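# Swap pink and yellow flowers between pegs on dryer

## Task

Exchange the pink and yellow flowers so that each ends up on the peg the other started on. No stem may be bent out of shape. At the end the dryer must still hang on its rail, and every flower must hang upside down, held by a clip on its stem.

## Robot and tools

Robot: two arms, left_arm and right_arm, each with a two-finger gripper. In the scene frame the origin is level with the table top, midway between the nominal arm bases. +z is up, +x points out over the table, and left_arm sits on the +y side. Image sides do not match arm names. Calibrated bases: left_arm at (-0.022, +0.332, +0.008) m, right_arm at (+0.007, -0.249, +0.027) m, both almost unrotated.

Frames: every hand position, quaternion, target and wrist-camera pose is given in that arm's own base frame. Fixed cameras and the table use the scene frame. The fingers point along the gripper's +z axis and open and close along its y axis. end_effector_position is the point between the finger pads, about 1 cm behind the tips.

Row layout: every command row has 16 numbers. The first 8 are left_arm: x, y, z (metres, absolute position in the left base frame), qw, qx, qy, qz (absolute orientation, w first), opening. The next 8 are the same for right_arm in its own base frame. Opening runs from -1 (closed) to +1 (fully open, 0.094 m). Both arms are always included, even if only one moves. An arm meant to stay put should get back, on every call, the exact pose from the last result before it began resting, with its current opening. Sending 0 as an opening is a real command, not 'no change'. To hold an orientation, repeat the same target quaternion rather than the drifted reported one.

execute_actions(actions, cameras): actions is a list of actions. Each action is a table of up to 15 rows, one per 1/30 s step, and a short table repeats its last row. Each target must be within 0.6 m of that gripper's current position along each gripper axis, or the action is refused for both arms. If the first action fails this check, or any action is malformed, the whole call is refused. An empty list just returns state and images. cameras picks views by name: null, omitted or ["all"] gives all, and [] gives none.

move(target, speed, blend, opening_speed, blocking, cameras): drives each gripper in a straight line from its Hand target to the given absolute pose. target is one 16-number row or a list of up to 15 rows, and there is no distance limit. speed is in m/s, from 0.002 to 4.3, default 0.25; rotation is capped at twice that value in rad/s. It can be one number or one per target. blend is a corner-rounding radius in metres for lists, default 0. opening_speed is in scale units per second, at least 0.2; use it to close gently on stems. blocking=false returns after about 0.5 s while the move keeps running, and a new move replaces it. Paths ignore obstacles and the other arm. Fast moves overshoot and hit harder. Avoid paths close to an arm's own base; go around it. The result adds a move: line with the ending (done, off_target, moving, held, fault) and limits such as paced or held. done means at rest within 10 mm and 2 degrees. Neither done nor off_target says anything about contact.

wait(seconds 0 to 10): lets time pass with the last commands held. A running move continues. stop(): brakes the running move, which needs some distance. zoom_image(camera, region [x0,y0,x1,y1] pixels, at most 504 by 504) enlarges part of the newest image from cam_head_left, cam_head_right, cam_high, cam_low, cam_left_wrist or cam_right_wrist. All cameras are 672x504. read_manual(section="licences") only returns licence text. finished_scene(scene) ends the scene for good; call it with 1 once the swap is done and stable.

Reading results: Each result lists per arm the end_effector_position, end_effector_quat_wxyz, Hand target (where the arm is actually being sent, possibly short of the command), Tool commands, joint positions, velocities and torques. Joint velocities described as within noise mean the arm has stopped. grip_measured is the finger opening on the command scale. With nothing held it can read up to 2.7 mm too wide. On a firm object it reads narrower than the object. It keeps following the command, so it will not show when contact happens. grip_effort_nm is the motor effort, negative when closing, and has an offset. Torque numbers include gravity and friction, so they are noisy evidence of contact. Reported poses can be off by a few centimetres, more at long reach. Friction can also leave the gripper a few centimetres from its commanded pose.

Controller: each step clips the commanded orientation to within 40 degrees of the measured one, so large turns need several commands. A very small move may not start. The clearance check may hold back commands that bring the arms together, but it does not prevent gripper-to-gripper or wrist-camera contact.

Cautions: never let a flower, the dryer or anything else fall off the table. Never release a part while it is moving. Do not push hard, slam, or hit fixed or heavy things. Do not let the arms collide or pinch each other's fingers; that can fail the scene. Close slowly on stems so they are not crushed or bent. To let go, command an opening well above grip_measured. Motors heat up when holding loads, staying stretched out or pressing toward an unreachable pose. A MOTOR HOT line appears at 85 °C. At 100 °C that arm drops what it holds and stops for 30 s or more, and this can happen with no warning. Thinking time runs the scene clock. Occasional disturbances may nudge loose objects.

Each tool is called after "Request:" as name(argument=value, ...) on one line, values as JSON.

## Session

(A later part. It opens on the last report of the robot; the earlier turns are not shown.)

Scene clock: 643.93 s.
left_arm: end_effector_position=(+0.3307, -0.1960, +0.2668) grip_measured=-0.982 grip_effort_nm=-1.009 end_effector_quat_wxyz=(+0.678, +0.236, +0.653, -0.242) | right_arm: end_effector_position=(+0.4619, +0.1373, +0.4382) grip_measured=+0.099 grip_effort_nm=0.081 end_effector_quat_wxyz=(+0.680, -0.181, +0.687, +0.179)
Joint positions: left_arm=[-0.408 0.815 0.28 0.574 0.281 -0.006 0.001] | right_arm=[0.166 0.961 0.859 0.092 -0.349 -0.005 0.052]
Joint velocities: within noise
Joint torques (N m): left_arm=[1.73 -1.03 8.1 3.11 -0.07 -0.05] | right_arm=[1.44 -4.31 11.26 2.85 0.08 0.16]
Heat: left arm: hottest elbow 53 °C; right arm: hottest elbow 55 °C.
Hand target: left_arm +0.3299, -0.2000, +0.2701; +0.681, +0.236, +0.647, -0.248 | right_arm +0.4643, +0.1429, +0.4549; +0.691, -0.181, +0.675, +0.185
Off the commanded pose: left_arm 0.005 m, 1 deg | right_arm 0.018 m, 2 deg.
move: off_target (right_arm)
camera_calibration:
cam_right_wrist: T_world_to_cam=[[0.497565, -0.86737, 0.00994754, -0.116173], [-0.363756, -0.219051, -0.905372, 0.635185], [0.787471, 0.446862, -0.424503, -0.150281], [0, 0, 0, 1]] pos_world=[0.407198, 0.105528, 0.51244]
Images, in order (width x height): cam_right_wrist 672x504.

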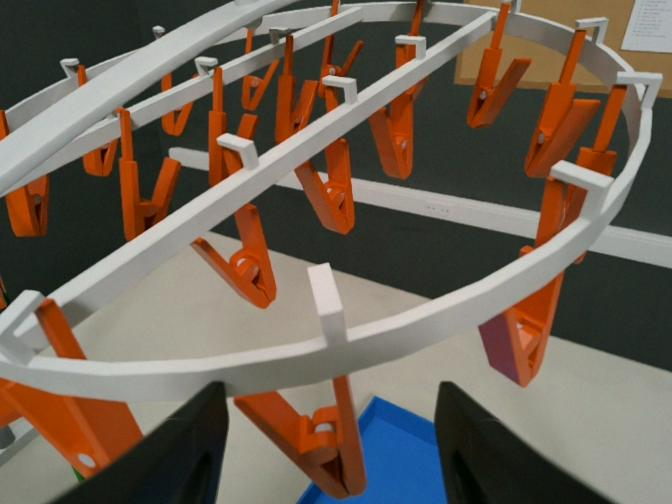

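Request:
move(target=[0.33,-0.20,0.27,0.6816,0.2354,0.6469,-0.2481,-1,0.415,0.118,0.45,0.6913,-0.1807,0.6746,0.1852,0.1], speed=0.1, cameras=[])

Request:
move(target=[0.33,-0.20,0.27,0.6816,0.2354,0.6469,-0.2481,-1,0.40,0.15,0.45,0.701,-0.0923,0.701,0.0923,0.1], speed=0.15, cameras=["cam_right_wrist"])

Scene clock: 651.13 s.
left_arm: end_effector_position=(+0.3307, -0.1960, +0.2668) grip_measured=-0.982 grip_effort_nm=-1.009 end_effector_quat_wxyz=(+0.678, +0.236, +0.653, -0.242) | right_arm: end_effector_position=(+0.4151, +0.1221, +0.4566) grip_measured=+0.099 grip_effort_nm=0.076 end_effector_quat_wxyz=(+0.697, -0.189, +0.667, +0.182)
Joint positions: left_arm=[-0.408 0.815 0.28 0.574 0.281 -0.006 0.001] | right_arm=[0.129 0.815 0.8 0.056 -0.402 -0.005 0.052]
Joint velocities: within noise
Joint torques (N m): left_arm=[1.67 -1.03 8.09 3.1 -0.07 -0.05] | right_arm=[-0.32 -2.9 8.59 1.68 -0.09 0.18]
Heat: left arm: hottest elbow 53 °C; right arm: hottest elbow 55 °C.
Hand target: left_arm +0.3299, -0.2000, +0.2701; +0.681, +0.236, +0.647, -0.248 | right_arm +0.4150, +0.1180, +0.4500; +0.691, -0.181, +0.675, +0.185
Off the commanded pose: left_arm 0.005 m, 1 deg | right_arm 0.008 m, 1 deg.
move: done
No camera images: "cameras" was empty.

Scene clock: 652.63 s.
left_arm: end_effector_position=(+0.3307, -0.1960, +0.2668) grip_measured=-0.982 grip_effort_nm=-1.009 end_effector_quat_wxyz=(+0.678, +0.236, +0.653, -0.242) | right_arm: end_effector_position=(+0.4026, +0.1467, +0.4527) grip_measured=+0.099 grip_effort_nm=0.076 end_effector_quat_wxyz=(+0.704, -0.090, +0.698, +0.089)
Joint positions: left_arm=[-0.408 0.815 0.28 0.574 0.281 -0.006 0.001] | right_arm=[0.416 0.778 0.794 -0.008 0.162 -0.005 0.052]
Joint velocities: within noise
Joint torques (N m): left_arm=[1.67 -1.08 8.09 3.1 -0.07 -0.05] | right_arm=[1.26 -2.55 9.17 1.68 0.09 0.09]
Heat: left arm: hottest elbow 53 °C; right arm: hottest elbow 55 °C.
Hand target: left_arm +0.3299, -0.2000, +0.2701; +0.681, +0.236, +0.647, -0.248 | right_arm +0.4001, +0.1499, +0.4501; +0.701, -0.092, +0.701, +0.092
Off the commanded pose: left_arm 0.005 m, 1 deg | right_arm 0.005 m, 1 deg.
move: done
camera_calibration:
cam_right_wrist: T_world_to_cam=[[0.256714, -0.966408, 0.0123696, 0.0317434], [-0.391639, -0.115718, -0.912813, 0.628182], [0.883582, 0.229488, -0.408189, -0.115792], [0, 0, 0, 1]] pos_world=[0.340183, 0.129942, 0.525755]
Images, in order (width x height): cam_right_wrist 672x504.

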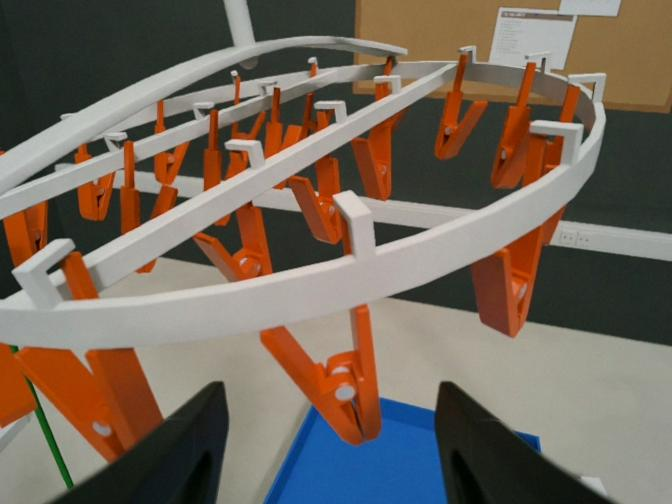

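Request:
move(target=[0.33,-0.20,0.27,0.6816,0.2354,0.6469,-0.2481,-1,0.428,0.155,0.455,0.701,-0.0923,0.701,0.0923,0.1], speed=0.08, cameras=["cam_right_wrist"])

Scene clock: 656.97 s.
left_arm: end_effector_position=(+0.3307, -0.1960, +0.2668) grip_measured=-0.982 grip_effort_nm=-1.009 end_effector_quat_wxyz=(+0.678, +0.236, +0.653, -0.242) | right_arm: end_effector_position=(+0.4231, +0.1578, +0.4234) grip_measured=+0.099 grip_effort_nm=0.071 end_effector_quat_wxyz=(+0.681, -0.103, +0.720, +0.088)
Joint positions: left_arm=[-0.408 0.815 0.28 0.574 0.281 -0.006 0.001] | right_arm=[0.413 0.852 0.794 -0.001 0.143 -0.005 0.052]
Joint velocities: within noise
Joint torques (N m): left_arm=[1.67 -1.03 8.09 3.11 -0.07 -0.05] | right_arm=[-0.26 -3.19 12.6 2.8 -0.09 0.07]
Heat: left arm: hottest elbow 53 °C; right arm: hottest elbow 54 °C.
Hand target: left_arm +0.3299, -0.2000, +0.2701; +0.682, +0.236, +0.647, -0.248 | right_arm +0.4263, +0.1545, +0.4546; +0.701, -0.092, +0.701, +0.092
Off the commanded pose: left_arm 0.005 m, 1 deg | right_arm 0.032 m, 3 deg.
move: off_target (right_arm)
camera_calibration:
cam_right_wrist: T_world_to_cam=[[0.273263, -0.961696, 0.0216209, 0.0260118], [-0.444975, -0.146301, -0.883512, 0.625739], [0.852833, 0.23181, -0.467909, -0.11042], [0, 0, 0, 1]] pos_world=[0.3655, 0.142159, 0.500619]
Images, in order (width x height): cam_right_wrist 672x504.

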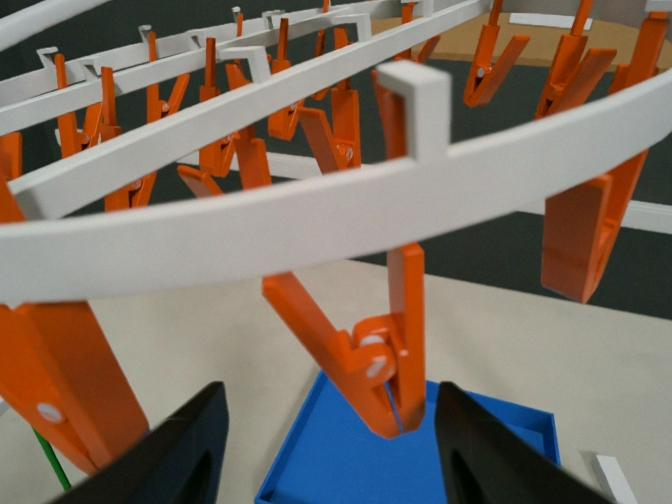

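Request:
move(target=[0.33,-0.20,0.27,0.6816,0.2354,0.6469,-0.2481,-1,0.427,0.148,0.474,0.701,-0.0923,0.701,0.0923,0.1], speed=0.08, cameras=["cam_right_wrist"])

Scene clock: 660.10 s.
left_arm: end_effector_position=(+0.3307, -0.1960, +0.2668) grip_measured=-0.982 grip_effort_nm=-1.004 end_effector_quat_wxyz=(+0.678, +0.236, +0.653, -0.242) | right_arm: end_effector_position=(+0.4244, +0.1518, +0.4341) grip_measured=+0.099 grip_effort_nm=0.066 end_effector_quat_wxyz=(+0.681, -0.102, +0.720, +0.088)
Joint positions: left_arm=[-0.408 0.815 0.28 0.574 0.281 -0.006 0.001] | right_arm=[0.391 0.847 0.819 -0.03 0.122 -0.005 0.052]
Joint velocities: within noise
Joint torques (N m): left_arm=[1.73 -1.08 8.09 3.11 -0.07 -0.05] | right_arm=[-0.21 -3.72 13.97 1.68 -0.09 0.08]
Heat: left arm: hottest elbow 53 °C; right arm: hottest elbow 54 °C.
Hand target: left_arm +0.3299, -0.2000, +0.2701; +0.682, +0.236, +0.647, -0.248 | right_arm +0.4248, +0.1473, +0.4733; +0.701, -0.092, +0.701, +0.092
Off the commanded pose: left_arm 0.005 m, 1 deg | right_arm 0.040 m, 3 deg.
move: off_target (right_arm)
camera_calibration:
cam_right_wrist: T_world_to_cam=[[0.272851, -0.961843, 0.0202535, 0.0203348], [-0.444465, -0.144698, -0.884033, 0.634636], [0.853231, 0.232207, -0.466986, -0.105804], [0, 0, 0, 1]] pos_world=[0.3668, 0.135958, 0.511218]
Images, in order (width x height): cam_right_wrist 672x504.

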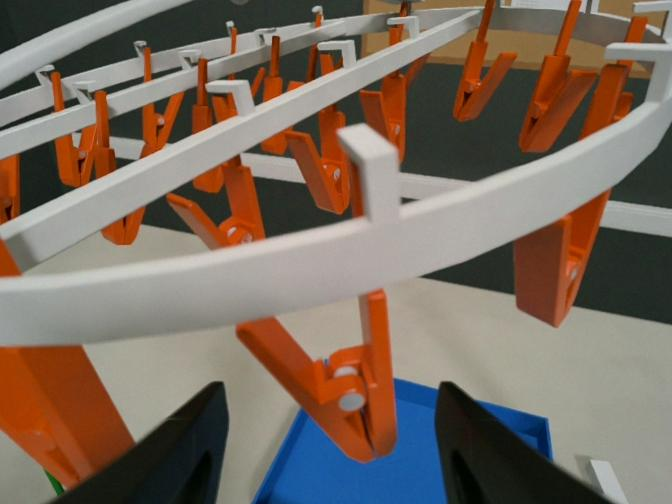

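Request:
move(target=[0.33,-0.20,0.27,0.6816,0.2354,0.6469,-0.2481,-1,0.427,0.149,0.483,0.701,-0.0923,0.701,0.0923,0.1], speed=0.08, cameras=["cam_right_wrist"])

Scene clock: 662.80 s.
left_arm: end_effector_position=(+0.3307, -0.1960, +0.2668) grip_measured=-0.982 grip_effort_nm=-0.999 end_effector_quat_wxyz=(+0.678, +0.236, +0.653, -0.242) | right_arm: end_effector_position=(+0.4244, +0.1519, +0.4440) grip_measured=+0.099 grip_effort_nm=0.071 end_effector_quat_wxyz=(+0.682, -0.102, +0.719, +0.089)
Joint positions: left_arm=[-0.408 0.815 0.28 0.574 0.281 -0.006 0.001] | right_arm=[0.391 0.847 0.843 -0.051 0.121 -0.005 0.052]
Joint velocities: within noise
Joint torques (N m): left_arm=[1.73 -1.03 8.1 3.11 -0.07 -0.05] | right_arm=[0.09 -3.19 14.04 1.69 0.02 0.08]
Heat: left arm: hottest elbow 53 °C; right arm: hottest elbow 55 °C.
Hand target: left_arm +0.3299, -0.2000, +0.2701; +0.682, +0.236, +0.647, -0.248 | right_arm +0.4249, +0.1483, +0.4820; +0.701, -0.092, +0.701, +0.092
Off the commanded pose: left_arm 0.005 m, 1 deg | right_arm 0.039 m, 3 deg.
move: off_target (right_arm)
camera_calibration:
cam_right_wrist: T_world_to_cam=[[0.273168, -0.961759, 0.0199683, 0.0201867], [-0.442238, -0.143989, -0.885264, 0.642897], [0.854286, 0.232995, -0.46466, -0.102894], [0, 0, 0, 1]] pos_world=[0.3667, 0.135958, 0.52092]
Images, in order (width x height): cam_right_wrist 672x504.

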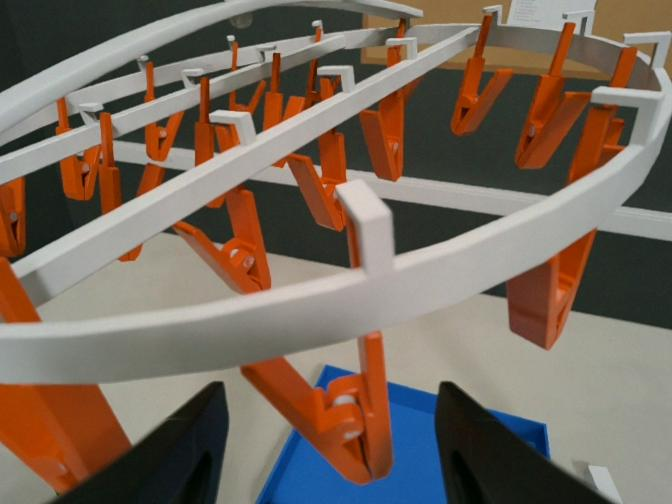

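Request:
move(target=[0.33,-0.20,0.27,0.6816,0.2354,0.6469,-0.2481,-1,0.427,0.149,0.483,0.701,-0.0923,0.701,0.0923,-0.72], opening_speed=0.4, cameras=["cam_right_wrist","cam_high"])

Request:
zoom_image(camera="cam_right_wrist", region=[220, 354, 430, 504])

Scene clock: 668.30 s.
left_arm: end_effector_position=(+0.3307, -0.1960, +0.2668) grip_measured=-0.982 grip_effort_nm=-1.009 end_effector_quat_wxyz=(+0.678, +0.236, +0.653, -0.242) | right_arm: end_effector_position=(+0.4244, +0.1519, +0.4437) grip_measured=-0.718 grip_effort_nm=-0.076 end_effector_quat_wxyz=(+0.681, -0.102, +0.719, +0.089)
Joint positions: left_arm=[-0.408 0.815 0.28 0.574 0.281 -0.006 0.001] | right_arm=[0.391 0.847 0.843 -0.052 0.121 -0.005 0.013]
Joint velocities: within noise
Joint torques (N m): left_arm=[1.67 -1.08 8.1 3.1 -0.07 -0.05] | right_arm=[-0.21 -3.31 14.04 1.68 0.04 0.08]
Heat: left arm: hottest elbow 53 °C; right arm: hottest elbow 55 °C.
Hand target: left_arm +0.3299, -0.2000, +0.2701; +0.682, +0.236, +0.647, -0.248 | right_arm +0.4248, +0.1483, +0.4820; +0.701, -0.092, +0.701, +0.092
Off the commanded pose: left_arm 0.005 m, 1 deg | right_arm 0.040 m, 3 deg.
move: off_target (right_arm)
camera_calibration:
cam_right_wrist: T_world_to_cam=[[0.27315, -0.961763, 0.0200098, 0.0201489], [-0.443201, -0.14428, -0.884735, 0.642881], [0.853793, 0.232797, -0.465664, -0.102342], [0, 0, 0, 1]] pos_world=[0.3668, 0.135958, 0.520719]
Images, in order (width x height): cam_high 672x504, cam_right_wrist 672x504.

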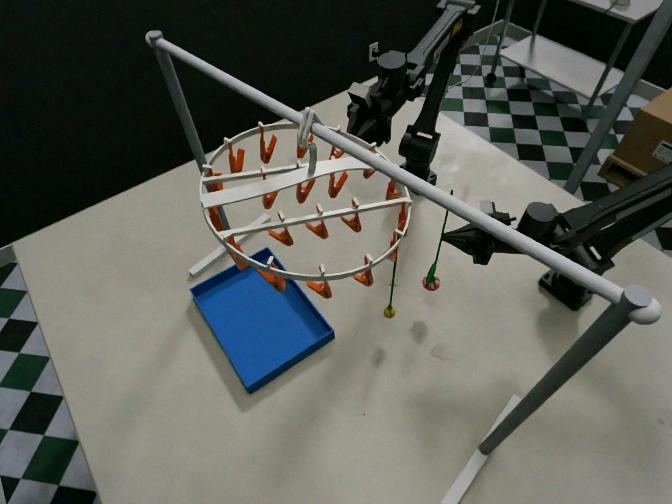

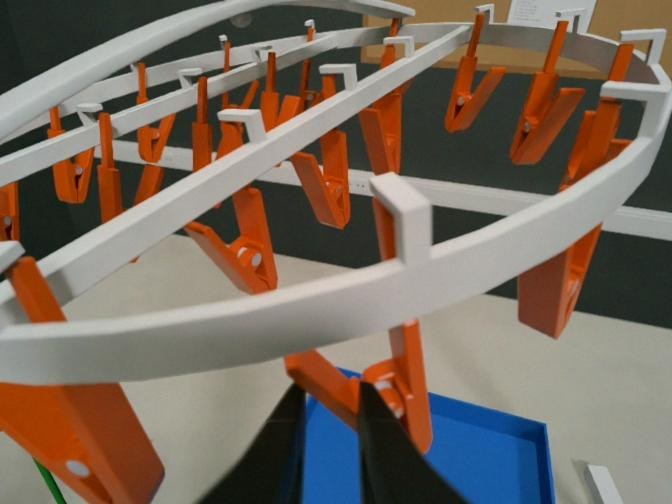

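Scaled by 2.400 from the camera's 672x504 image, which has a finer 960x720 frame.

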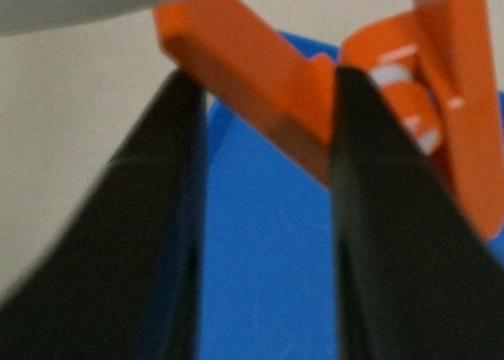

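Request:
move(target=[0.33,-0.20,0.27,0.6816,0.2354,0.6469,-0.2481,-1,0.427,0.149,0.483,0.701,-0.0923,0.701,0.0923,0.1], opening_speed=0.6, cameras=[])

Request:
move(target=[0.33,-0.20,0.27,0.6816,0.2354,0.6469,-0.2481,-1,0.427,0.149,0.491,0.701,-0.0923,0.701,0.0923,0.1], speed=0.08, cameras=["cam_right_wrist"])

Scene clock: 691.27 s.
left_arm: end_effector_position=(+0.3307, -0.1960, +0.2668) grip_measured=-0.982 grip_effort_nm=-1.004 end_effector_quat_wxyz=(+0.678, +0.236, +0.653, -0.242) | right_arm: end_effector_position=(+0.4244, +0.1519, +0.4437) grip_measured=+0.098 grip_effort_nm=0.071 end_effector_quat_wxyz=(+0.681, -0.102, +0.719, +0.089)
Joint positions: left_arm=[-0.408 0.815 0.28 0.574 0.281 -0.006 0.001] | right_arm=[0.391 0.847 0.843 -0.052 0.121 -0.005 0.052]
Joint velocities: within noise
Joint torques (N m): left_arm=[1.67 -1.03 8.09 3.11 -0.07 -0.05] | right_arm=[-0.09 -3.25 14.04 1.72 0.03 0.07]
Heat: left arm: hottest elbow 53 °C; right arm: hottest elbow 58 °C.
Hand target: left_arm +0.3299, -0.2000, +0.2701; +0.682, +0.236, +0.647, -0.248 | right_arm +0.4248, +0.1483, +0.4821; +0.701, -0.092, +0.701, +0.092
Off the commanded pose: left_arm 0.005 m, 1 deg | right_arm 0.040 m, 3 deg.
move: off_target (right_arm)
No camera images: "cameras" was empty.

Scene clock: 692.13 s.
left_arm: end_effector_position=(+0.3307, -0.1960, +0.2668) grip_measured=-0.982 grip_effort_nm=-1.009 end_effector_quat_wxyz=(+0.678, +0.236, +0.653, -0.242) | right_arm: end_effector_position=(+0.4244, +0.1518, +0.4524) grip_measured=+0.099 grip_effort_nm=0.076 end_effector_quat_wxyz=(+0.682, -0.102, +0.719, +0.089)
Joint positions: left_arm=[-0.408 0.815 0.28 0.574 0.281 -0.006 0.001] | right_arm=[0.391 0.847 0.864 -0.072 0.121 -0.005 0.052]
Joint velocities: within noise
Joint torques (N m): left_arm=[1.73 -0.97 8.1 3.08 -0.07 -0.05] | right_arm=[-0.09 -3.31 14.04 1.8 0.04 0.07]
Heat: left arm: hottest elbow 53 °C; right arm: hottest elbow 58 °C.
Hand target: left_arm +0.3299, -0.2000, +0.2701; +0.682, +0.236, +0.647, -0.248 | right_arm +0.4249, +0.1483, +0.4901; +0.701, -0.092, +0.701, +0.092
Off the commanded pose: left_arm 0.005 m, 1 deg | right_arm 0.039 m, 3 deg.
move: off_target (right_arm)
camera_calibration:
cam_right_wrist: T_world_to_cam=[[0.273133, -0.961772, 0.0198203, 0.020043], [-0.441307, -0.143581, -0.885795, 0.650159], [0.854779, 0.233193, -0.463654, -0.0996219], [0, 0, 0, 1]] pos_world=[0.3666, 0.135858, 0.529321]
Images, in order (width x height): cam_right_wrist 672x504.

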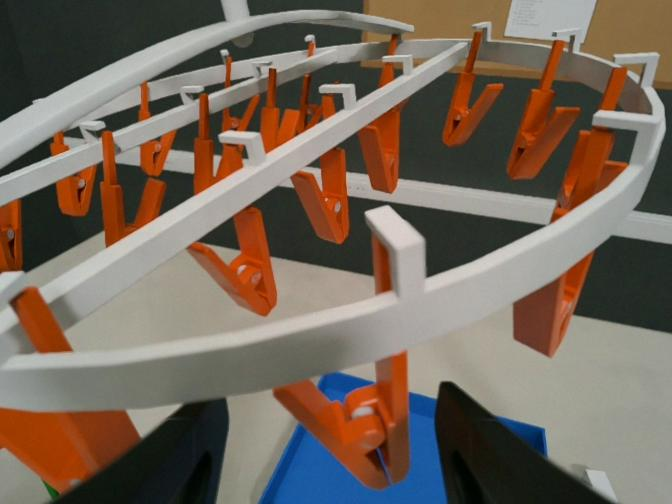

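Request:
move(target=[0.33,-0.20,0.27,0.6816,0.2354,0.6469,-0.2481,-1,0.434,0.149,0.494,0.701,-0.0923,0.701,0.0923,0.1], speed=0.08, cameras=["cam_right_wrist"])

Request:
move(target=[0.33,-0.20,0.27,0.6816,0.2354,0.6469,-0.2481,-1,0.434,0.149,0.494,0.701,-0.0923,0.701,0.0923,-0.72], opening_speed=0.4, cameras=["cam_right_wrist","cam_high"])

Request:
zoom_image(camera="cam_right_wrist", region=[220, 354, 430, 504])

Scene clock: 696.13 s.
left_arm: end_effector_position=(+0.3307, -0.1960, +0.2668) grip_measured=-0.982 grip_effort_nm=-1.009 end_effector_quat_wxyz=(+0.678, +0.236, +0.653, -0.242) | right_arm: end_effector_position=(+0.4282, +0.1517, +0.4583) grip_measured=+0.099 grip_effort_nm=0.071 end_effector_quat_wxyz=(+0.684, -0.101, +0.717, +0.089)
Joint positions: left_arm=[-0.408 0.815 0.28 0.574 0.281 -0.006 0.001] | right_arm=[0.386 0.857 0.881 -0.072 0.115 -0.005 0.052]
Joint velocities: within noise
Joint torques (N m): left_arm=[1.73 -1.08 8.09 3.1 -0.07 -0.05] | right_arm=[-0.21 -2.61 14.09 1.84 -0.1 0.09]
Heat: left arm: hottest elbow 53 °C; right arm: hottest elbow 59 °C.
Hand target: left_arm +0.3299, -0.2000, +0.2701; +0.682, +0.236, +0.647, -0.248 | right_arm +0.4318, +0.1484, +0.4932; +0.701, -0.092, +0.701, +0.092
Off the commanded pose: left_arm 0.005 m, 1 deg | right_arm 0.036 m, 3 deg.
move: off_target (right_arm)
camera_calibration:
cam_right_wrist: T_world_to_cam=[[0.272993, -0.961831, 0.0188722, 0.0192128], [-0.436713, -0.141382, -0.888422, 0.655929], [0.85718, 0.234291, -0.45864, -0.10347], [0, 0, 0, 1]] pos_world=[0.3699, 0.135458, 0.534923]
Images, in order (width x height): cam_right_wrist 672x504.

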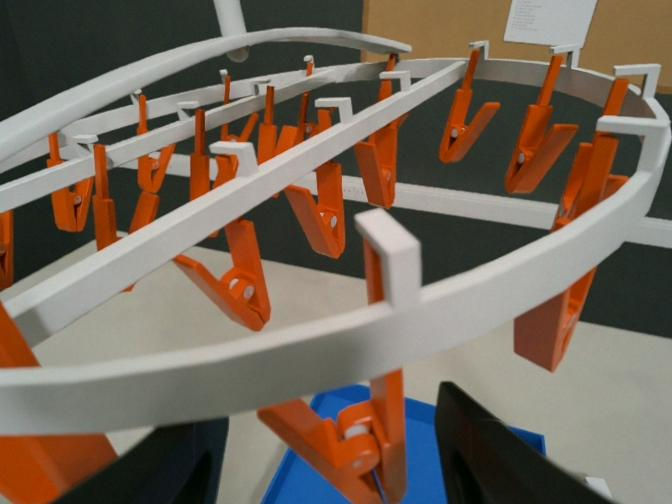

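Scene clock: 698.40 s.
left_arm: end_effector_position=(+0.3307, -0.1960, +0.2668) grip_measured=-0.982 grip_effort_nm=-1.004 end_effector_quat_wxyz=(+0.678, +0.236, +0.653, -0.242) | right_arm: end_effector_position=(+0.4282, +0.1516, +0.4583) grip_measured=-0.584 grip_effort_nm=-1.023 end_effector_quat_wxyz=(+0.684, -0.101, +0.717, +0.089)
Joint positions: left_arm=[-0.408 0.815 0.28 0.574 0.281 -0.006 0.001] | right_arm=[0.385 0.857 0.881 -0.072 0.115 -0.005 0.02]
Joint velocities: within noise
Joint torques (N m): left_arm=[1.73 -1.03 8.1 3.11 -0.07 -0.05] | right_arm=[-0.15 -2.61 14.15 1.85 -0.08 0.07]
Heat: left arm: hottest elbow 53 °C; right arm: hottest elbow 60 °C.
Hand target: left_arm +0.3299, -0.2000, +0.2701; +0.682, +0.236, +0.647, -0.248 | right_arm +0.4318, +0.1484, +0.4932; +0.701, -0.092, +0.701, +0.092
Off the commanded pose: left_arm 0.005 m, 1 deg | right_arm 0.036 m, 3 deg.
move: off_target (right_arm)
camera_calibration:
cam_right_wrist: T_world_to_cam=[[0.273015, -0.961825, 0.0188596, 0.0190871], [-0.43675, -0.141392, -0.888402, 0.655963], [0.857154, 0.23431, -0.458679, -0.103504], [0, 0, 0, 1]] pos_world=[0.37, 0.135358, 0.534923]
Images, in order (width x height): cam_high 672x504, cam_right_wrist 672x504.

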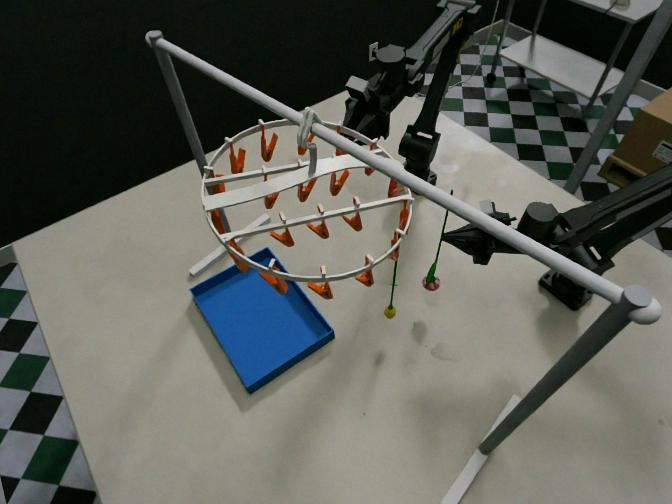

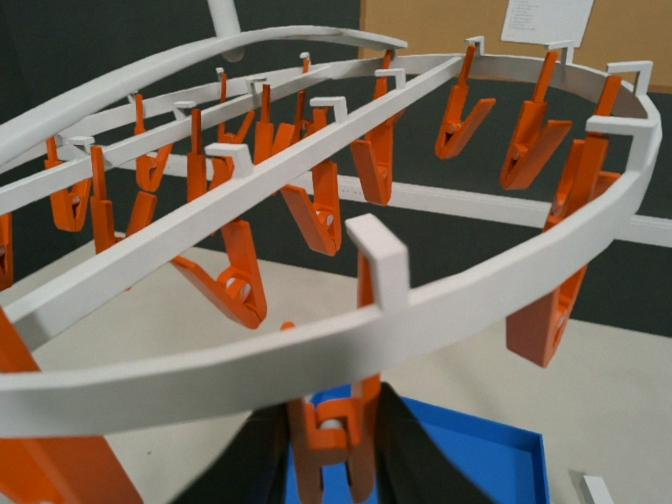

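Scaled by 2.400 from the camera's 672x504 image, which has a finer 960x720 frame.

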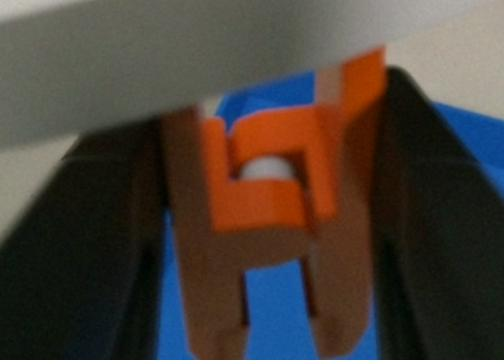

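Request:
move(target=[[0.37,-0.32,0.26,0.6816,0.2354,0.6469,-0.2481,-1,0.434,0.149,0.494,0.701,-0.0923,0.701,0.0923,-0.72],[0.44,-0.378,0.265,0.6816,0.2354,0.6469,-0.2481,-1,0.434,0.149,0.494,0.701,-0.0923,0.701,0.0923,-0.72]], speed=0.15, blend=0.02, cameras=["cam_left_wrist","cam_high","cam_low"])

Scene clock: 707.70 s.
left_arm: end_effector_position=(+0.4285, -0.3642, +0.2410) grip_measured=-0.982 grip_effort_nm=-1.009 end_effector_quat_wxyz=(+0.664, +0.238, +0.667, -0.242) | right_arm: end_effector_position=(+0.4282, +0.1516, +0.4583) grip_measured=-0.585 grip_effort_nm=-1.033 end_effector_quat_wxyz=(+0.684, -0.101, +0.717, +0.089)
Joint positions: left_arm=[-0.709 1.458 0.663 0.793 -0.016 -0.006 0.001] | right_arm=[0.385 0.857 0.881 -0.072 0.115 -0.005 0.019]
Joint velocities: within noise
Joint torques (N m): left_arm=[2.2 -8.18 10.45 2.73 0.05 0.13] | right_arm=[-0.21 -2.55 14.13 1.8 -0.09 0.08]
Heat: left arm: hottest elbow 53 °C; right arm: hottest elbow 63 °C.
Hand target: left_arm +0.4385, -0.3767, +0.2649; +0.681, +0.235, +0.647, -0.248 | right_arm +0.4318, +0.1484, +0.4932; +0.701, -0.092, +0.701, +0.092
Off the commanded pose: left_arm 0.030 m, 3 deg | right_arm 0.036 m, 3 deg.
move: off_target (left_arm, right_arm)
camera_calibration:
cam_left_wrist: T_world_to_cam=[[-0.634445, -0.772932, -0.00753421, -0.00784664], [-0.322536, 0.27358, -0.906159, 0.494028], [0.70246, -0.572478, -0.422869, -0.315249], [0, 0, 0, 1]] pos_world=[0.375814, -0.321694, 0.3143]
Images, in order (width x height): cam_high 672x504, cam_low 672x504, cam_left_wrist 672x504.

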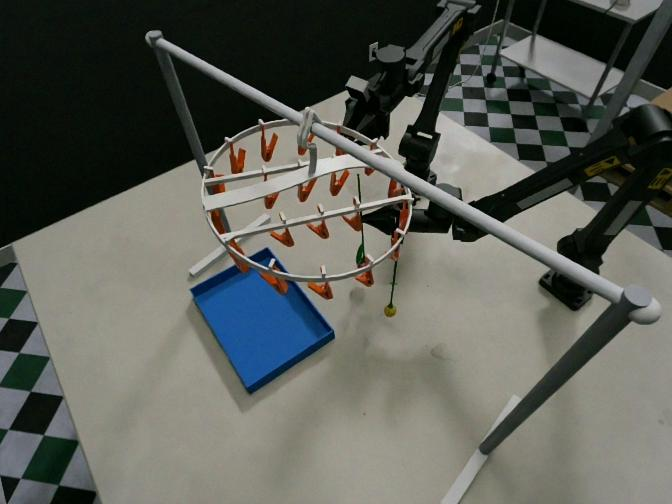

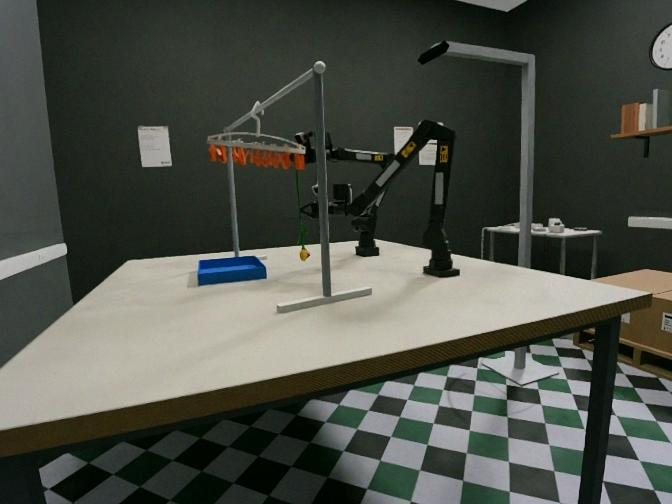

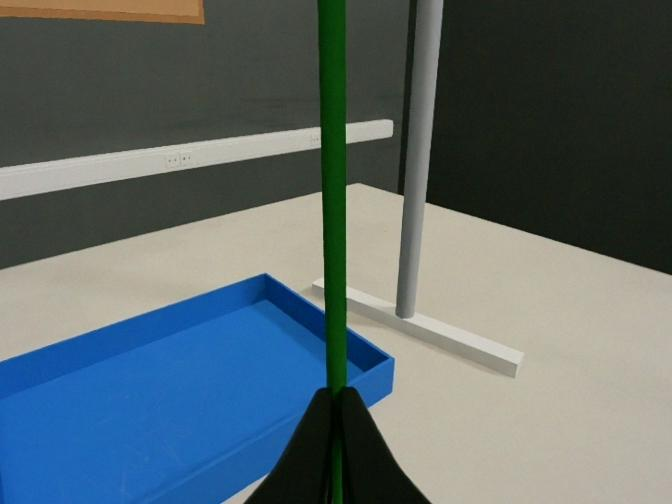

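Request:
move(target=[0.492,-0.421,0.275,0.688,0.2325,0.64,-0.25,-1,0.434,0.149,0.494,0.701,-0.0923,0.701,0.0923,-0.72], speed=0.1, cameras=["cam_right_wrist","cam_high"])

Request:
zoom_image(camera="cam_right_wrist", region=[220, 354, 430, 504])

Request:
zoom_image(camera="cam_high", region=[300, 90, 420, 200])

Scene clock: 713.23 s.
left_arm: end_effector_position=(+0.4802, -0.4085, +0.2569) grip_measured=-0.982 grip_effort_nm=-1.009 end_effector_quat_wxyz=(+0.678, +0.233, +0.652, -0.247) | right_arm: end_effector_position=(+0.4282, +0.1516, +0.4583) grip_measured=-0.585 grip_effort_nm=-1.028 end_effector_quat_wxyz=(+0.684, -0.101, +0.717, +0.089)
Joint positions: left_arm=[-0.709 1.604 0.856 0.789 -0.016 -0.006 0.001] | right_arm=[0.385 0.857 0.881 -0.072 0.115 -0.005 0.019]
Joint velocities: within noise
Joint torques (N m): left_arm=[2.43 -10.05 10.76 1.87 0.11 0.13] | right_arm=[-0.26 -2.55 14.11 1.84 -0.09 0.07]
Heat: left arm: hottest elbow 54 °C; right arm: hottest elbow 65 °C.
Hand target: left_arm +0.4907, -0.4199, +0.2752; +0.688, +0.233, +0.640, -0.250 | right_arm +0.4318, +0.1484, +0.4932; +0.701, -0.092, +0.701, +0.092
Off the commanded pose: left_arm 0.025 m, 2 deg | right_arm 0.036 m, 3 deg.
move: off_target (left_arm, right_arm)
camera_calibration:
cam_right_wrist: T_world_to_cam=[[0.273015, -0.961825, 0.0188596, 0.0190871], [-0.43675, -0.141392, -0.888402, 0.655963], [0.857154, 0.23431, -0.458679, -0.103504], [0, 0, 0, 1]] pos_world=[0.37, 0.135358, 0.534923]
Images, in order (width x height): cam_high 672x504, cam_right_wrist 672x504.

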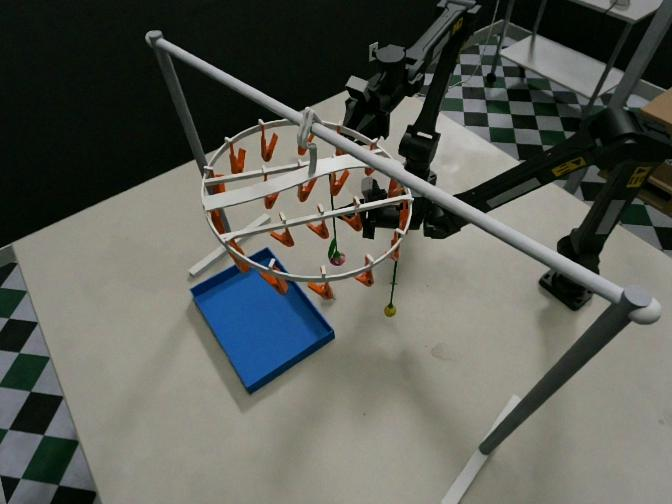

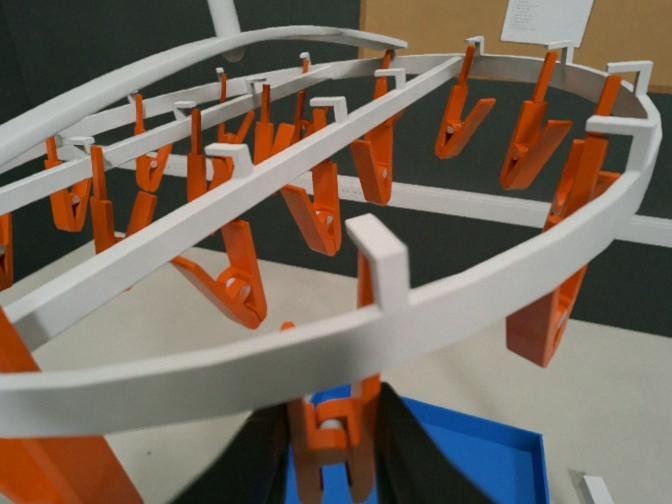

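Scaled by 2.400 from the camera's 672x504 image, which has a finer 960x720 frame.

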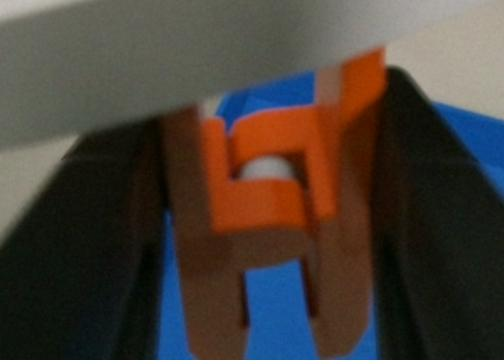

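Scaled by 4.200 from the camera's 672x504 image, which has a finer 960x720 frame.

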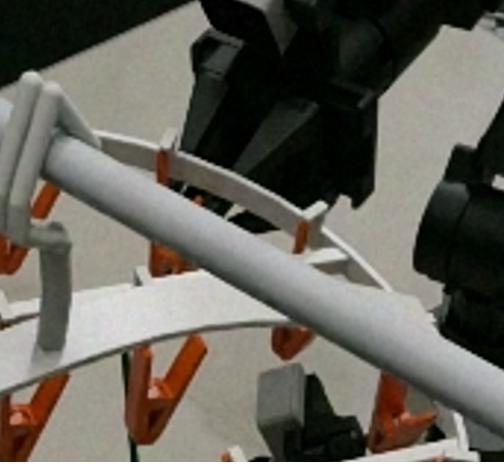

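Request:
move(target=[0.493,-0.423,0.294,0.688,0.2325,0.64,-0.25,-1,0.434,0.149,0.494,0.701,-0.0923,0.701,0.0923,-0.72], speed=0.06, cameras=["cam_right_wrist","cam_low","cam_head_left","cam_head_right"])

Request:
zoom_image(camera="cam_right_wrist", region=[220, 354, 430, 504])

Request:
zoom_image(camera="cam_low", region=[270, 110, 370, 210])

Scene clock: 717.63 s.
left_arm: end_effector_position=(+0.4849, -0.4125, +0.2553) grip_measured=-0.982 grip_effort_nm=-1.004 end_effector_quat_wxyz=(+0.667, +0.237, +0.663, -0.243) | right_arm: end_effector_position=(+0.4282, +0.1516, +0.4583) grip_measured=-0.585 grip_effort_nm=-1.038 end_effector_quat_wxyz=(+0.684, -0.101, +0.717, +0.089)
Joint positions: left_arm=[-0.709 1.605 0.88 0.733 -0.016 -0.006 0.001] | right_arm=[0.385 0.857 0.881 -0.072 0.115 -0.005 0.019]
Joint velocities: within noise
Joint torques (N m): left_arm=[2.26 -12.69 11 1.7 0.05 0.14] | right_arm=[-0.32 -2.61 14.15 1.81 -0.08 0.08]
Heat: left arm: hottest elbow 54 °C; right arm: hottest elbow 66 °C.
Hand target: left_arm +0.4911, -0.4213, +0.2941; +0.688, +0.232, +0.640, -0.250 | right_arm +0.4318, +0.1484, +0.4932; +0.701, -0.092, +0.701, +0.092
Off the commanded pose: left_arm 0.041 m, 4 deg | right_arm 0.036 m, 3 deg.
move: off_target (left_arm, right_arm)
camera_calibration:
cam_right_wrist: T_world_to_cam=[[0.273015, -0.961825, 0.0188596, 0.0190871], [-0.43675, -0.141392, -0.888402, 0.655963], [0.857154, 0.23431, -0.458679, -0.103504], [0, 0, 0, 1]] pos_world=[0.37, 0.135358, 0.534923]
Images, in order (width x height): cam_head_left 672x504, cam_head_right 672x504, cam_low 672x504, cam_right_wrist 672x504.

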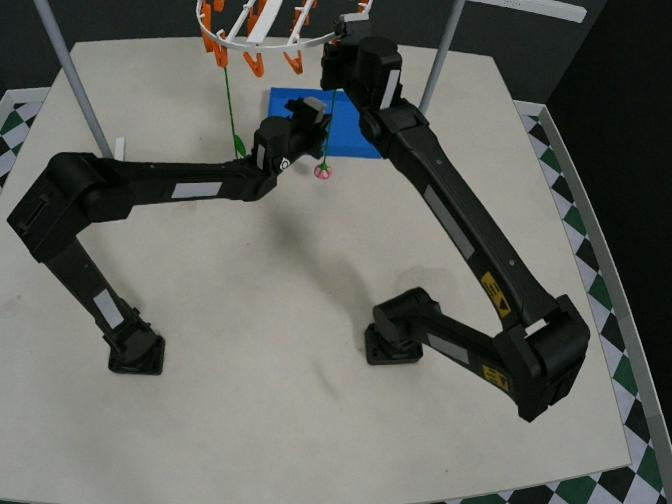

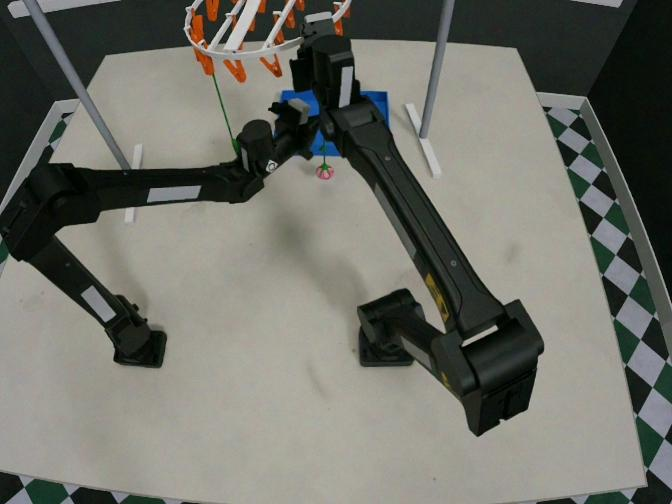

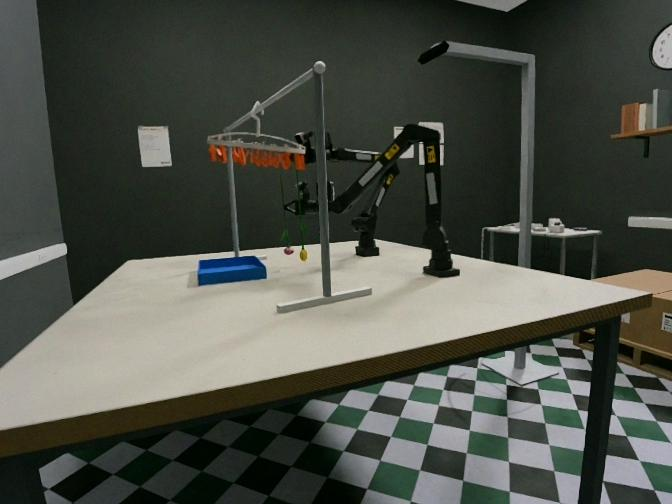

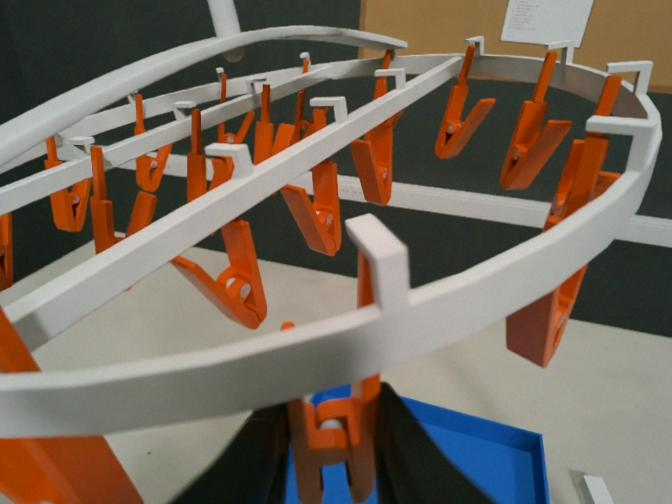

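Scaled by 2.400 from the camera's 672x504 image, which has a finer 960x720 frame.

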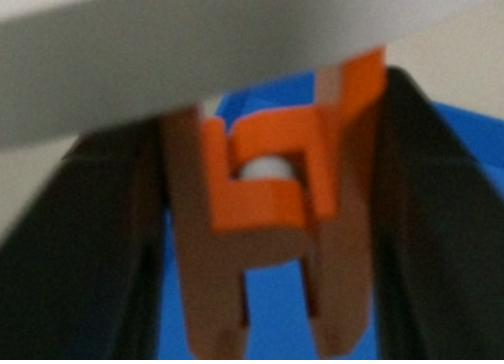

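Scaled by 5.040 from the camera's 672x504 image, which has a finer 960x720 frame.

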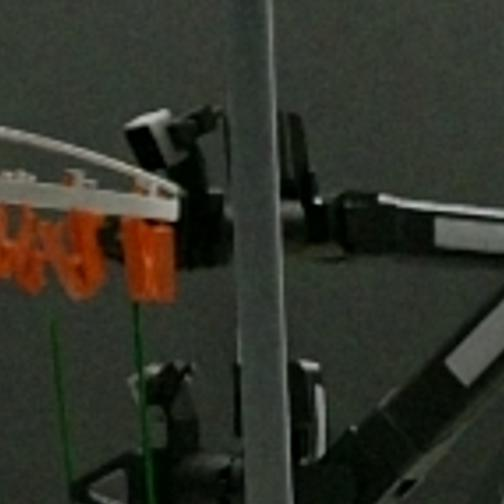

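Request:
move(target=[0.491,-0.422,0.310,0.6928,0.2311,0.6349,-0.2522,-1,0.434,0.149,0.494,0.701,-0.0923,0.701,0.0923,-0.72], speed=0.06, cameras=["cam_right_wrist","cam_low"])

Request:
zoom_image(camera="cam_right_wrist", region=[220, 354, 430, 504])

Request:
zoom_image(camera="cam_low", region=[270, 110, 370, 210])

Scene clock: 721.50 s.
left_arm: end_effector_position=(+0.4842, -0.4119, +0.2691) grip_measured=-0.982 grip_effort_nm=-1.004 end_effector_quat_wxyz=(+0.671, +0.235, +0.659, -0.245) | right_arm: end_effector_position=(+0.4282, +0.1516, +0.4583) grip_measured=-0.585 grip_effort_nm=-1.038 end_effector_quat_wxyz=(+0.684, -0.101, +0.717, +0.089)
Joint positions: left_arm=[-0.709 1.582 0.888 0.715 -0.016 -0.006 0.001] | right_arm=[0.385 0.857 0.881 -0.072 0.115 -0.005 0.019]
Joint velocities: within noise
Joint torques (N m): left_arm=[2.2 -12.75 11.15 1.76 0.07 0.14] | right_arm=[-0.38 -2.67 14.08 1.84 -0.08 0.08]
Heat: left arm: hottest elbow 55 °C; right arm: hottest elbow 67 °C.
Hand target: left_arm +0.4890, -0.4202, +0.3099; +0.693, +0.231, +0.635, -0.252 | right_arm +0.4318, +0.1484, +0.4932; +0.701, -0.092, +0.701, +0.092
Off the commanded pose: left_arm 0.043 m, 4 deg | right_arm 0.036 m, 3 deg.
move: off_target (left_arm, right_arm)
camera_calibration:
cam_right_wrist: T_world_to_cam=[[0.273015, -0.961825, 0.0188596, 0.0190871], [-0.43675, -0.141392, -0.888402, 0.655963], [0.857154, 0.23431, -0.458679, -0.103504], [0, 0, 0, 1]] pos_world=[0.37, 0.135358, 0.534923]
Images, in order (width x height): cam_low 672x504, cam_right_wrist 672x504.

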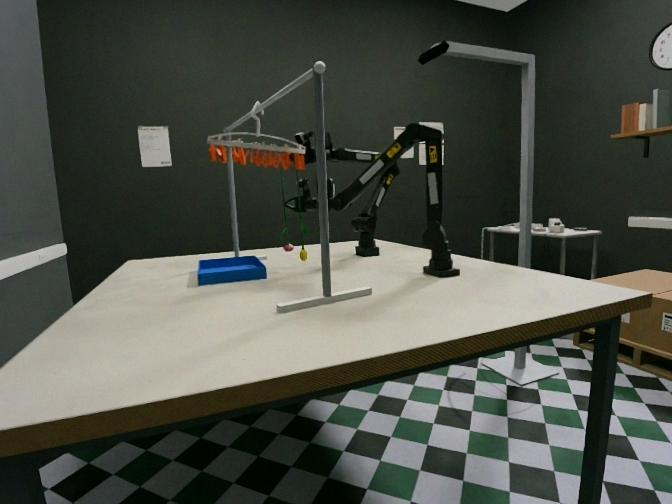

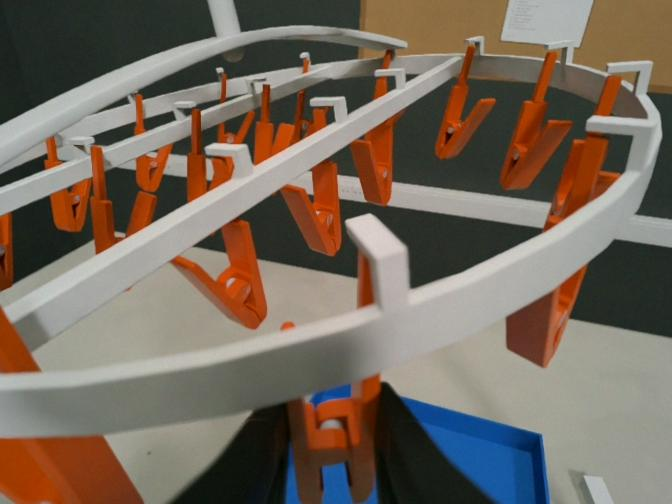

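Scaled by 2.400 from the camera's 672x504 image, which has a finer 960x720 frame.

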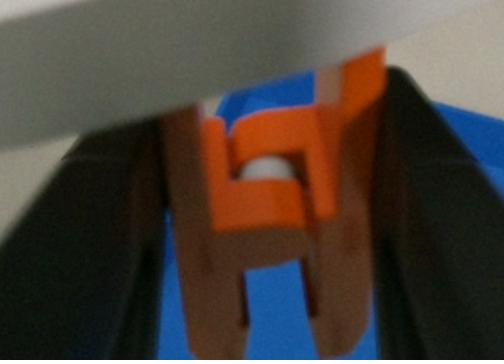

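Scaled by 5.040 from the camera's 672x504 image, which has a finer 960x720 frame.

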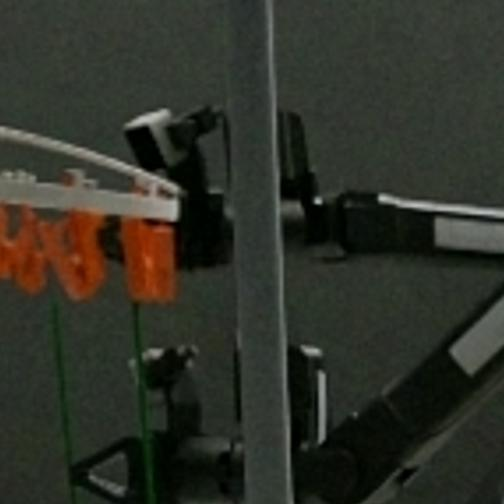

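Request:
move(target=[0.470,-0.406,0.268,0.6928,0.2311,0.6349,-0.2522,-1,0.434,0.149,0.494,0.701,-0.0923,0.701,0.0923,-0.72], speed=0.08, cameras=["cam_right_wrist","cam_low","cam_left_wrist"])

Request:
zoom_image(camera="cam_low", region=[270, 110, 370, 210])

Scene clock: 731.53 s.
left_arm: end_effector_position=(+0.4726, -0.4020, +0.2632) grip_measured=-0.982 grip_effort_nm=-1.009 end_effector_quat_wxyz=(+0.685, +0.230, +0.644, -0.250) | right_arm: end_effector_position=(+0.4282, +0.1516, +0.4583) grip_measured=-0.585 grip_effort_nm=-1.033 end_effector_quat_wxyz=(+0.684, -0.101, +0.717, +0.089)
Joint positions: left_arm=[-0.709 1.582 0.829 0.817 -0.016 -0.007 0.001] | right_arm=[0.385 0.857 0.881 -0.072 0.115 -0.005 0.019]
Joint velocities: within noise
Joint torques (N m): left_arm=[1.96 -10.58 7.09 3.08 -0.06 0.14] | right_arm=[-0.15 -2.73 14.12 1.8 -0.07 0.08]
Heat: left arm: hottest elbow 57 °C; right arm: hottest elbow 68 °C.
Hand target: left_arm +0.4699, -0.4059, +0.2679; +0.693, +0.231, +0.635, -0.252 | right_arm +0.4318, +0.1484, +0.4932; +0.701, -0.092, +0.701, +0.092
Off the commanded pose: left_arm 0.007 m, 1 deg | right_arm 0.036 m, 3 deg.
move: off_target (right_arm)
camera_calibration:
cam_left_wrist: T_world_to_cam=[[-0.634091, -0.773237, -0.00572924, -0.00969494], [-0.27619, 0.233397, -0.932333, 0.50758], [0.722252, -0.589602, -0.361555, -0.390828], [0, 0, 0, 1]] pos_world=[0.416317, -0.356397, 0.331873]
cam_right_wrist: T_world_to_cam=[[0.273015, -0.961825, 0.0188596, 0.0190871], [-0.43675, -0.141392, -0.888402, 0.655963], [0.857154, 0.23431, -0.458679, -0.103504], [0, 0, 0, 1]] pos_world=[0.37, 0.135358, 0.534923]
Images, in order (width x height): cam_low 672x504, cam_left_wrist 672x504, cam_right_wrist 672x504.

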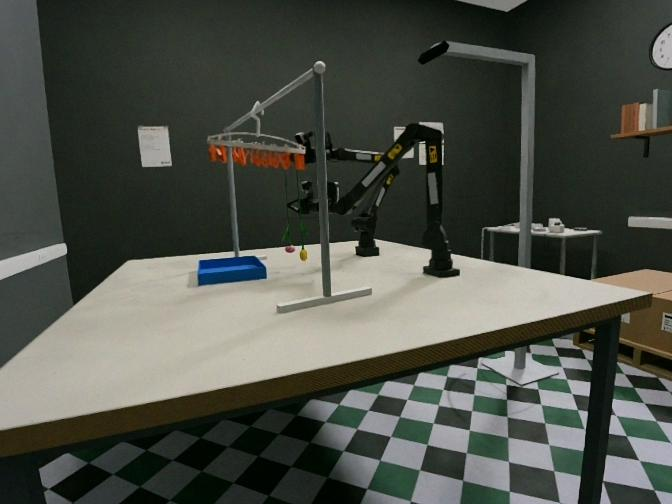

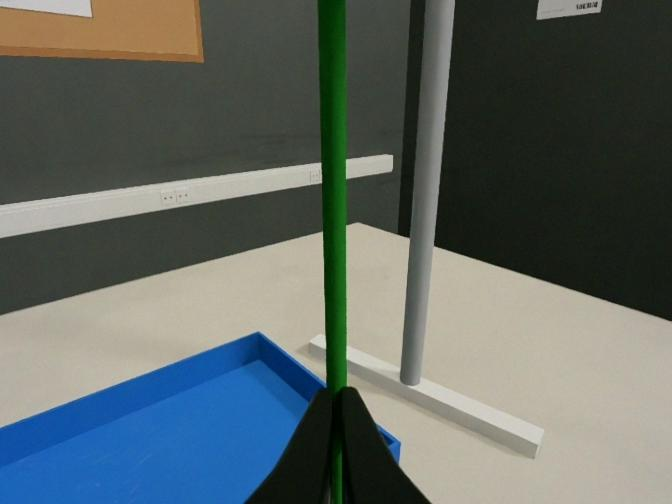

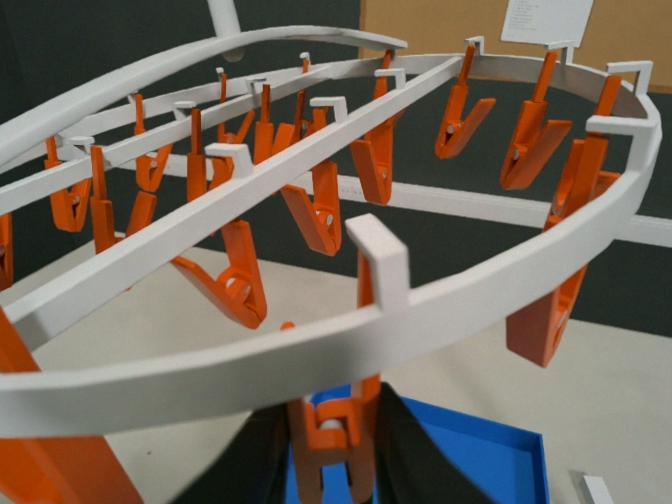

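Scaled by 5.040 from the camera's 672x504 image, which has a finer 960x720 frame.

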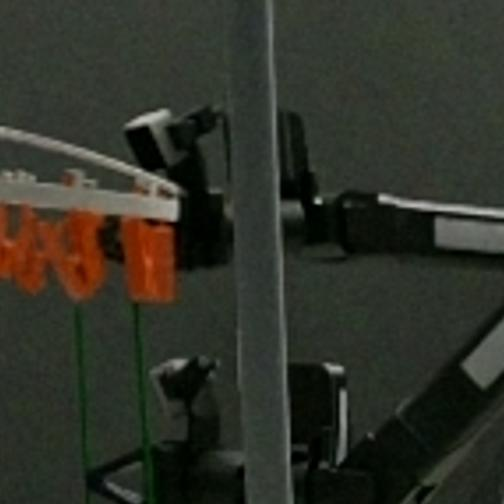

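Request:
zoom_image(camera="cam_right_wrist", region=[260, 414, 430, 504])

Scaled by 2.965 from the camera's 672x504 image, which has a finer 960x720 frame.

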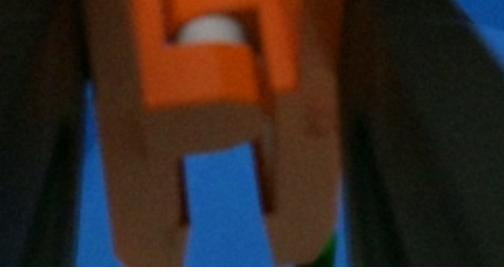

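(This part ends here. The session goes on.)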